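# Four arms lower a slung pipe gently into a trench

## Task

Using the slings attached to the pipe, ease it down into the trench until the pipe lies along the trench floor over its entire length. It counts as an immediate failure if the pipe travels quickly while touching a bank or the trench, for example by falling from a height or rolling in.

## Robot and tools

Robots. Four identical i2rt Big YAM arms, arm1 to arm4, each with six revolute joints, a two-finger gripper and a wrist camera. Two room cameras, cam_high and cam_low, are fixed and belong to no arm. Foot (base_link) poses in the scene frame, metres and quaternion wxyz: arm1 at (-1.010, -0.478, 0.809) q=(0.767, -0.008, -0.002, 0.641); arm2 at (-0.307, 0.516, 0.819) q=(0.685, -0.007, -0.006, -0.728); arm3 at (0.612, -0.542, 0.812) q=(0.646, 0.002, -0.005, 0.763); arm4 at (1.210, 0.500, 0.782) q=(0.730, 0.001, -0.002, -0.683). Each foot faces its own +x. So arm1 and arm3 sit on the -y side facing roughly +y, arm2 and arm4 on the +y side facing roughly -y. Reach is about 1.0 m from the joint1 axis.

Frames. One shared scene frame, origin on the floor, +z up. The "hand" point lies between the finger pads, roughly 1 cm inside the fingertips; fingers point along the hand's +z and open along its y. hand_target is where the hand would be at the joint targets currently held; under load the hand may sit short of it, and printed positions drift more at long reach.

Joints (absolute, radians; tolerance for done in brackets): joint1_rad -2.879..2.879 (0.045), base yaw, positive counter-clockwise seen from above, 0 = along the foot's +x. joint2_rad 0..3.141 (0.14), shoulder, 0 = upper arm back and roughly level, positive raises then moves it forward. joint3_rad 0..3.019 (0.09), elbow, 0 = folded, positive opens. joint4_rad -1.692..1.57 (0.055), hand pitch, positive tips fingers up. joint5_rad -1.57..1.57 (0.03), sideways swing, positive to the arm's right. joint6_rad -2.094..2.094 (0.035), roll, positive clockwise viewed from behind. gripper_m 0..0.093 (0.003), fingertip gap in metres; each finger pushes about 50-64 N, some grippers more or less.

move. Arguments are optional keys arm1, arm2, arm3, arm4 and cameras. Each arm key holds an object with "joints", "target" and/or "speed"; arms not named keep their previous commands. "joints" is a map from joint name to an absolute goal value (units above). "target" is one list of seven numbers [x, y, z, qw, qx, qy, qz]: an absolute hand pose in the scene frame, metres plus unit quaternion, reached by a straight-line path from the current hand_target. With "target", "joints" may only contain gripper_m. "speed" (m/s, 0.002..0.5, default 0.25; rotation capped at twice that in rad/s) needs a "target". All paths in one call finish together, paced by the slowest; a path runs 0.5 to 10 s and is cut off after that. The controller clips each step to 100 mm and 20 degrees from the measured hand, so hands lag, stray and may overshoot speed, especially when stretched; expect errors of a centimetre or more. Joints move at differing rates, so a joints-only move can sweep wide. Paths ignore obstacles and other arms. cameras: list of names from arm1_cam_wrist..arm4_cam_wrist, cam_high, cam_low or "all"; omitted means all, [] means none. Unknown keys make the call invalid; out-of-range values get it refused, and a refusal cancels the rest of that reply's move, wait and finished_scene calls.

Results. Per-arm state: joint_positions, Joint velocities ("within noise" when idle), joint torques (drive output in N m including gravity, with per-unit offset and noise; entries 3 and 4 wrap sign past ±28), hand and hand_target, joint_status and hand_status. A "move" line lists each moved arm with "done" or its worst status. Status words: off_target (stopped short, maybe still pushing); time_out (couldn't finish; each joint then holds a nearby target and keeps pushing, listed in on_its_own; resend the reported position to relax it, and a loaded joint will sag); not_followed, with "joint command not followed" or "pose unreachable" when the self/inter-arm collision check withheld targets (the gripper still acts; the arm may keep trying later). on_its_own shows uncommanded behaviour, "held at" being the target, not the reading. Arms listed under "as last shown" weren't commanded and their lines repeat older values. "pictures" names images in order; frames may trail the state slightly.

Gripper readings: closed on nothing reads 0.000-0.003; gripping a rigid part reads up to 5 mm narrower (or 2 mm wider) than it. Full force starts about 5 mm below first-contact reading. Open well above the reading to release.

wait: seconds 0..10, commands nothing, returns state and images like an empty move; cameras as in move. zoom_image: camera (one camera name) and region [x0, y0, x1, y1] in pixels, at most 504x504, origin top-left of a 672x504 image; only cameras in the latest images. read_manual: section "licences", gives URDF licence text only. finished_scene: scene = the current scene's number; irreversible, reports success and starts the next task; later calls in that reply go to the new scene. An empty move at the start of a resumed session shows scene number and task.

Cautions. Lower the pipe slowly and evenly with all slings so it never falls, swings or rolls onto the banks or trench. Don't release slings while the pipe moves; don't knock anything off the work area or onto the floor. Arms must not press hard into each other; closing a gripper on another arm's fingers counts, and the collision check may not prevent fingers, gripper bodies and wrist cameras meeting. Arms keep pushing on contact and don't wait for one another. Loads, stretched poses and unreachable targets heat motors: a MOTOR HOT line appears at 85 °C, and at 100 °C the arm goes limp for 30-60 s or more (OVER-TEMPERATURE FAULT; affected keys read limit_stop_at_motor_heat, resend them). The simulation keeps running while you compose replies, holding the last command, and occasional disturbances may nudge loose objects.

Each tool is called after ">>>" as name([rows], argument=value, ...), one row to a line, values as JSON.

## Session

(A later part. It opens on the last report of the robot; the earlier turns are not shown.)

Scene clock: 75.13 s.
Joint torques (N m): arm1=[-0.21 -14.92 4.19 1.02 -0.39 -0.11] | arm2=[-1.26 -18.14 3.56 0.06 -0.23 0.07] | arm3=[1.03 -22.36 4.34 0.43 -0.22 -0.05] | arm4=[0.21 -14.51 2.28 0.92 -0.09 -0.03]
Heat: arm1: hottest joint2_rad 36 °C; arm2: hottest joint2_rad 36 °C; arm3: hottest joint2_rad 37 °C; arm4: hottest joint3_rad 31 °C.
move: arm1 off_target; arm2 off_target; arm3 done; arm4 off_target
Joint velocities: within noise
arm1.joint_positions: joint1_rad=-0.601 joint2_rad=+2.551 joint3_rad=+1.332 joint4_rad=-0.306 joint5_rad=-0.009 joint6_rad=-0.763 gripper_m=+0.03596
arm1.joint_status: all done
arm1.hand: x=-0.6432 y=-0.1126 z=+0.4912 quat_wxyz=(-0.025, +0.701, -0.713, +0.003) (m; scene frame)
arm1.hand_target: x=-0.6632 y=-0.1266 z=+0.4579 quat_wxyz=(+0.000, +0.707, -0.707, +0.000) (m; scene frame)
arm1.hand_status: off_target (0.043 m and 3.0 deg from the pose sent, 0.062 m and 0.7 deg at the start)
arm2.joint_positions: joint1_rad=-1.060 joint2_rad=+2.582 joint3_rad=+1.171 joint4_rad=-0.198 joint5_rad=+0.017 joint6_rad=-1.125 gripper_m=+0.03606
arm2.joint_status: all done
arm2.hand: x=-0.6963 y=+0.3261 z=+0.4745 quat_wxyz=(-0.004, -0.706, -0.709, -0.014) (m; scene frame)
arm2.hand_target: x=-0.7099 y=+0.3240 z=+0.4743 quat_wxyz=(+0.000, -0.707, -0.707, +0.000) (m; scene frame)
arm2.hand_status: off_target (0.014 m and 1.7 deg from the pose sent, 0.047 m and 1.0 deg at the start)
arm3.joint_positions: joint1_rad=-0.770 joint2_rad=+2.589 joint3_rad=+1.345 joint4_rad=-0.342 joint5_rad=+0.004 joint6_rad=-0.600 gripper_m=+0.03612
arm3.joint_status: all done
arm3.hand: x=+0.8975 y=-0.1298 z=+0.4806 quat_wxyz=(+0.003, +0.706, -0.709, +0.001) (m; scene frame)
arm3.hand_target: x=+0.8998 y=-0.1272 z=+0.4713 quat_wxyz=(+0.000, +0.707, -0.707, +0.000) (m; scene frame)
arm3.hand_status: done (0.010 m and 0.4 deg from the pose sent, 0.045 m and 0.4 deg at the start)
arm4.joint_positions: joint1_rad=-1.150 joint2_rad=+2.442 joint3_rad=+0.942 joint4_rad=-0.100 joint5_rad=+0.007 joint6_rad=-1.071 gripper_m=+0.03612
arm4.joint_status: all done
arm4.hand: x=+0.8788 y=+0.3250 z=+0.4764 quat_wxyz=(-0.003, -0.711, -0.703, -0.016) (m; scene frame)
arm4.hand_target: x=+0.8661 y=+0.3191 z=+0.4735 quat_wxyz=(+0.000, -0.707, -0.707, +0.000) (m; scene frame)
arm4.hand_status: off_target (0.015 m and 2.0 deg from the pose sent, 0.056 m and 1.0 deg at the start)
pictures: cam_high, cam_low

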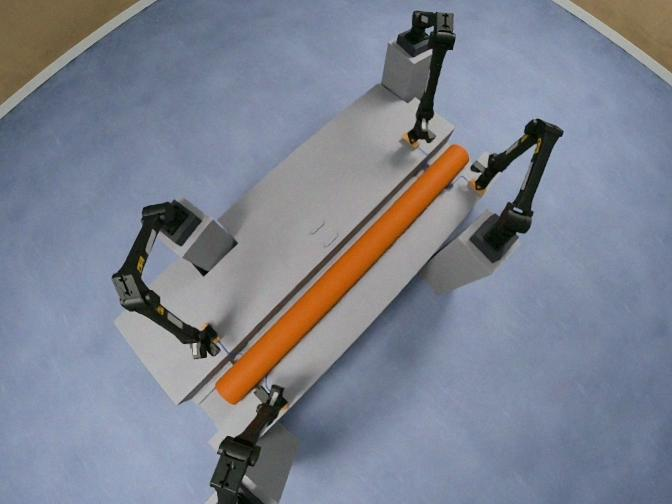

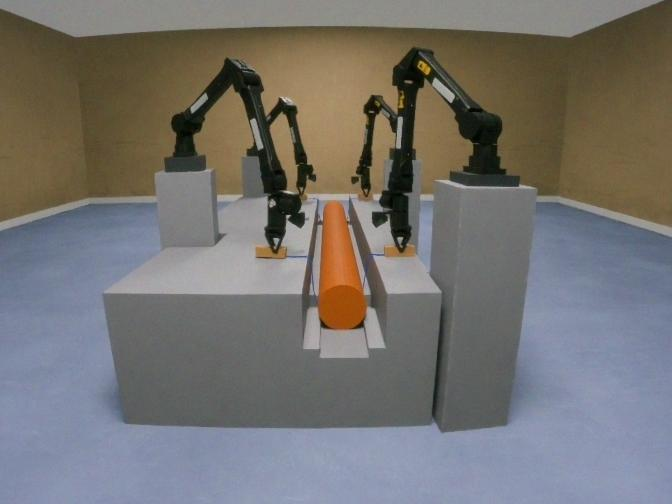

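>>> move(arm1={"joints": {"gripper_m": 0.04}}, arm2={"joints": {"gripper_m": 0.075}}, arm3={"joints": {"gripper_m": 0.075}}, arm4={"joints": {"gripper_m": 0.075}}, cameras=["arm1_cam_wrist", "arm2_cam_wrist", "cam_low"])

>>> zoom_image(camera="cam_low", region=[280, 170, 380, 230])

Scene clock: 79.57 s.
Joint torques (N m): arm1=[0.32 -14.92 3.86 0.92 -0.48 -0.11] | arm2=[-1.32 -18.08 3.58 0.06 -0.22 0.07] | arm3=[0.97 -22.42 4.26 0.46 -0.23 -0.05] | arm4=[0.15 -15.03 1.57 0.68 -0.08 -0.01]
Heat: arm1: hottest joint2_rad 36 °C; arm2: hottest joint2_rad 36 °C; arm3: hottest joint2_rad 37 °C; arm4: hottest joint2_rad 30 °C.
move: arm1 done; arm2 done; arm3 done; arm4 done
Joint velocities: within noise
arm1.joint_positions: joint1_rad=-0.602 joint2_rad=+2.555 joint3_rad=+1.334 joint4_rad=-0.302 joint5_rad=-0.007 joint6_rad=-0.763 gripper_m=+0.03991
arm1.joint_status: all done
arm1.hand: x=-0.6422 y=-0.1125 z=+0.4899 quat_wxyz=(-0.026, +0.701, -0.713, +0.005) (m; scene frame)
arm1.hand_target: x=-0.6633 y=-0.1266 z=+0.4578 quat_wxyz=(+0.000, +0.707, -0.707, +0.000) (m; scene frame)
arm1.hand_status: not commanded
arm2.joint_positions: joint1_rad=-1.060 joint2_rad=+2.582 joint3_rad=+1.171 joint4_rad=-0.198 joint5_rad=+0.017 joint6_rad=-1.125 gripper_m=+0.07493
arm2.joint_status: all done
arm2.hand: x=-0.6963 y=+0.3261 z=+0.4745 quat_wxyz=(-0.004, -0.706, -0.709, -0.014) (m; scene frame)
arm2.hand_target: x=-0.7099 y=+0.3241 z=+0.4743 quat_wxyz=(+0.000, -0.707, -0.707, +0.000) (m; scene frame)
arm2.hand_status: not commanded
arm3.joint_positions: joint1_rad=-0.770 joint2_rad=+2.589 joint3_rad=+1.347 joint4_rad=-0.342 joint5_rad=+0.004 joint6_rad=-0.600 gripper_m=+0.07489
arm3.joint_status: all done
arm3.hand: x=+0.8980 y=-0.1290 z=+0.4808 quat_wxyz=(+0.002, +0.706, -0.709, +0.001) (m; scene frame)
arm3.hand_target: x=+0.8998 y=-0.1272 z=+0.4713 quat_wxyz=(+0.000, +0.707, -0.707, +0.000) (m; scene frame)
arm3.hand_status: not commanded
arm4.joint_positions: joint1_rad=-1.150 joint2_rad=+2.446 joint3_rad=+0.952 joint4_rad=-0.093 joint5_rad=+0.007 joint6_rad=-1.073 gripper_m=+0.07489
arm4.joint_status: all done
arm4.hand: x=+0.8729 y=+0.3217 z=+0.4753 quat_wxyz=(-0.001, -0.711, -0.703, -0.009) (m; scene frame)
arm4.hand_target: x=+0.8661 y=+0.3191 z=+0.4735 quat_wxyz=(+0.000, -0.707, -0.707, +0.000) (m; scene frame)
arm4.hand_status: not commanded
pictures: arm1_cam_wrist, arm2_cam_wrist, cam_low

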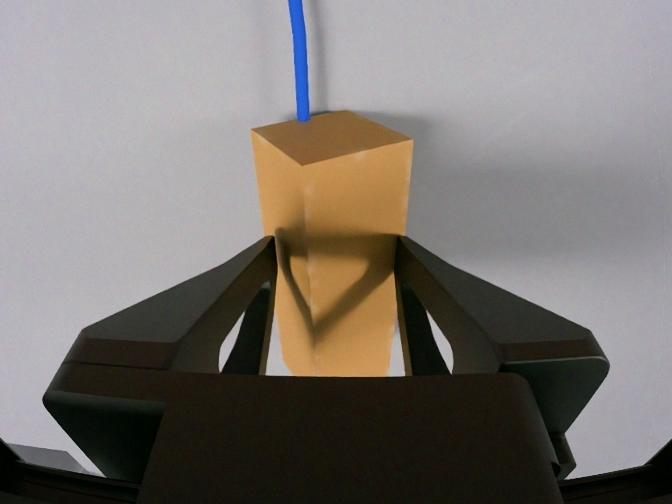

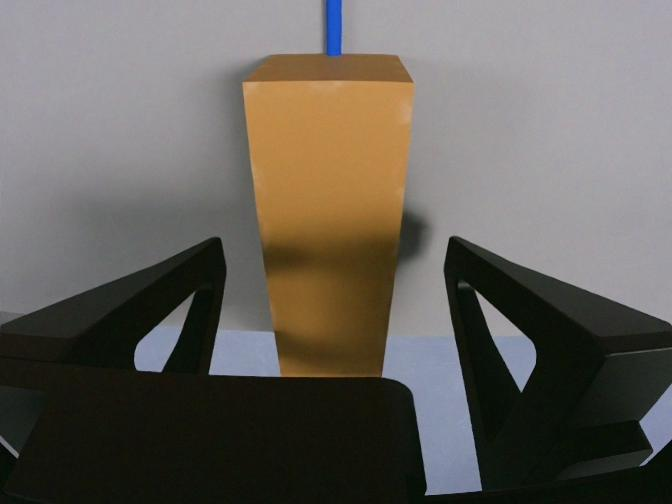

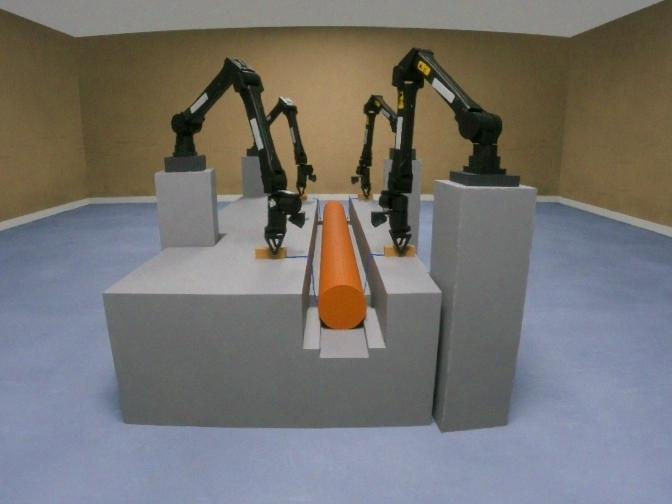

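Scaled by 5.040.

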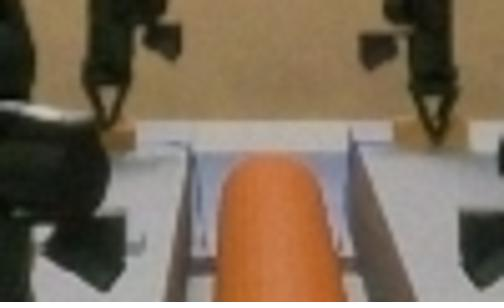

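>>> move(arm1={"target": [-0.646, -0.114, 0.484, 0, 0.7071, -0.7071, 0], "speed": 0.08, "joints": {"gripper_m": 0.048}}, cameras=[])

>>> move(arm1={"joints": {"gripper_m": 0.08}}, cameras=["arm1_cam_wrist", "cam_low"])

Scene clock: 82.87 s.
Joint torques (N m): arm1=[-0.44 -19.25 4.81 -0.03 -0.26 -0.11] | arm2=[-1.32 -18.08 3.58 0.06 -0.22 0.07] | arm3=[1.03 -22.42 4.25 0.47 -0.23 -0.05] | arm4=[0.09 -14.86 1.57 0.68 -0.07 -0.01]
Heat: arm1: hottest joint2_rad 36 °C; arm2: hottest joint2_rad 36 °C; arm3: hottest joint2_rad 37 °C; arm4: hottest joint3_rad 30 °C.
move: arm1 done
Joint velocities: within noise
arm1.joint_positions: joint1_rad=-0.602 joint2_rad=+2.555 joint3_rad=+1.353 joint4_rad=-0.355 joint5_rad=-0.012 joint6_rad=-0.769 gripper_m=+0.04791
arm1.joint_status: all done
arm1.hand: x=-0.6442 y=-0.1133 z=+0.4918 quat_wxyz=(-0.008, +0.703, -0.711, +0.002) (m; scene frame)
arm1.hand_target: x=-0.6459 y=-0.1141 z=+0.4842 quat_wxyz=(+0.000, +0.707, -0.707, +0.000) (m; scene frame)
arm1.hand_status: done (0.008 m and 1.2 deg from the pose sent, 0.007 m and 3.2 deg at the start)
arm2, arm3, arm4: as last shown
arm3.hand: x=+0.8983 y=-0.1287 z=+0.4808 quat_wxyz=(+0.002, +0.706, -0.709, +0.001) (m; scene frame)
arm3.hand_target: x=+0.8999 y=-0.1270 z=+0.4713 quat_wxyz=(+0.000, +0.707, -0.707, +0.000) (m; scene frame)
pictures: none
No camera images: "cameras" was empty.

Scene clock: 83.40 s.
Joint torques (N m): arm1=[-0.91 -18.9 4.75 0.21 -0.15 -0.09] | arm2=[-1.32 -18.08 3.59 0.08 -0.22 0.07] | arm3=[0.97 -22.42 4.25 0.42 -0.22 -0.04] | arm4=[0.09 -15.03 1.58 0.68 -0.08 0]
Heat: arm1: hottest joint2_rad 36 °C; arm2: hottest joint2_rad 36 °C; arm3: hottest joint2_rad 37 °C; arm4: hottest joint3_rad 30 °C.
move: arm1 done
Joint velocities: within noise
arm1.joint_positions: joint1_rad=-0.602 joint2_rad=+2.555 joint3_rad=+1.353 joint4_rad=-0.357 joint5_rad=-0.014 joint6_rad=-0.770 gripper_m=+0.07990
arm1.joint_status: all done
arm1.hand: x=-0.6448 y=-0.1134 z=+0.4918 quat_wxyz=(-0.007, +0.704, -0.710, +0.001) (m; scene frame)
arm1.hand_target: x=-0.6459 y=-0.1141 z=+0.4842 quat_wxyz=(+0.000, +0.707, -0.707, +0.000) (m; scene frame)
arm1.hand_status: not commanded
arm2, arm3, arm4: as last shown
arm3.hand_target: x=+0.8999 y=-0.1271 z=+0.4713 quat_wxyz=(+0.000, +0.707, -0.707, +0.000) (m; scene frame)
pictures: arm1_cam_wrist, cam_low

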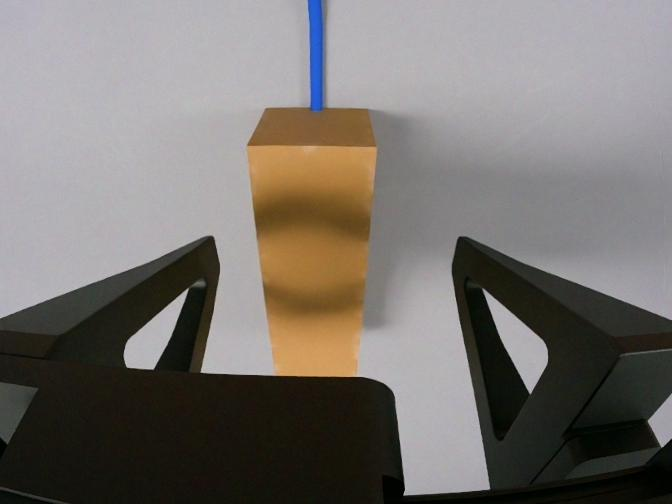

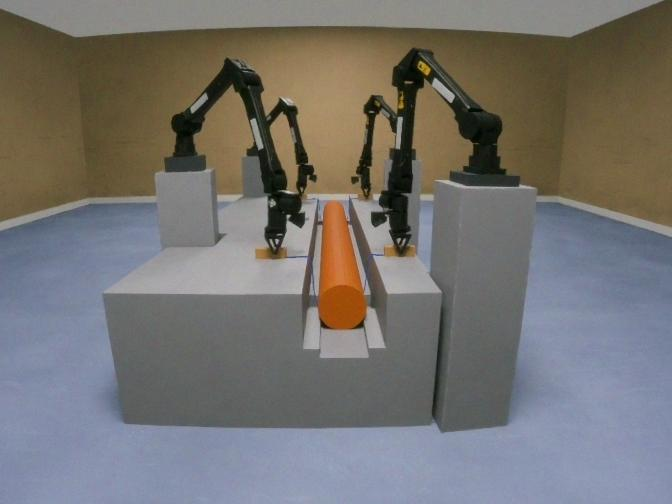

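>>> finished_scene(scene=2)

The scene is finished: the task was done.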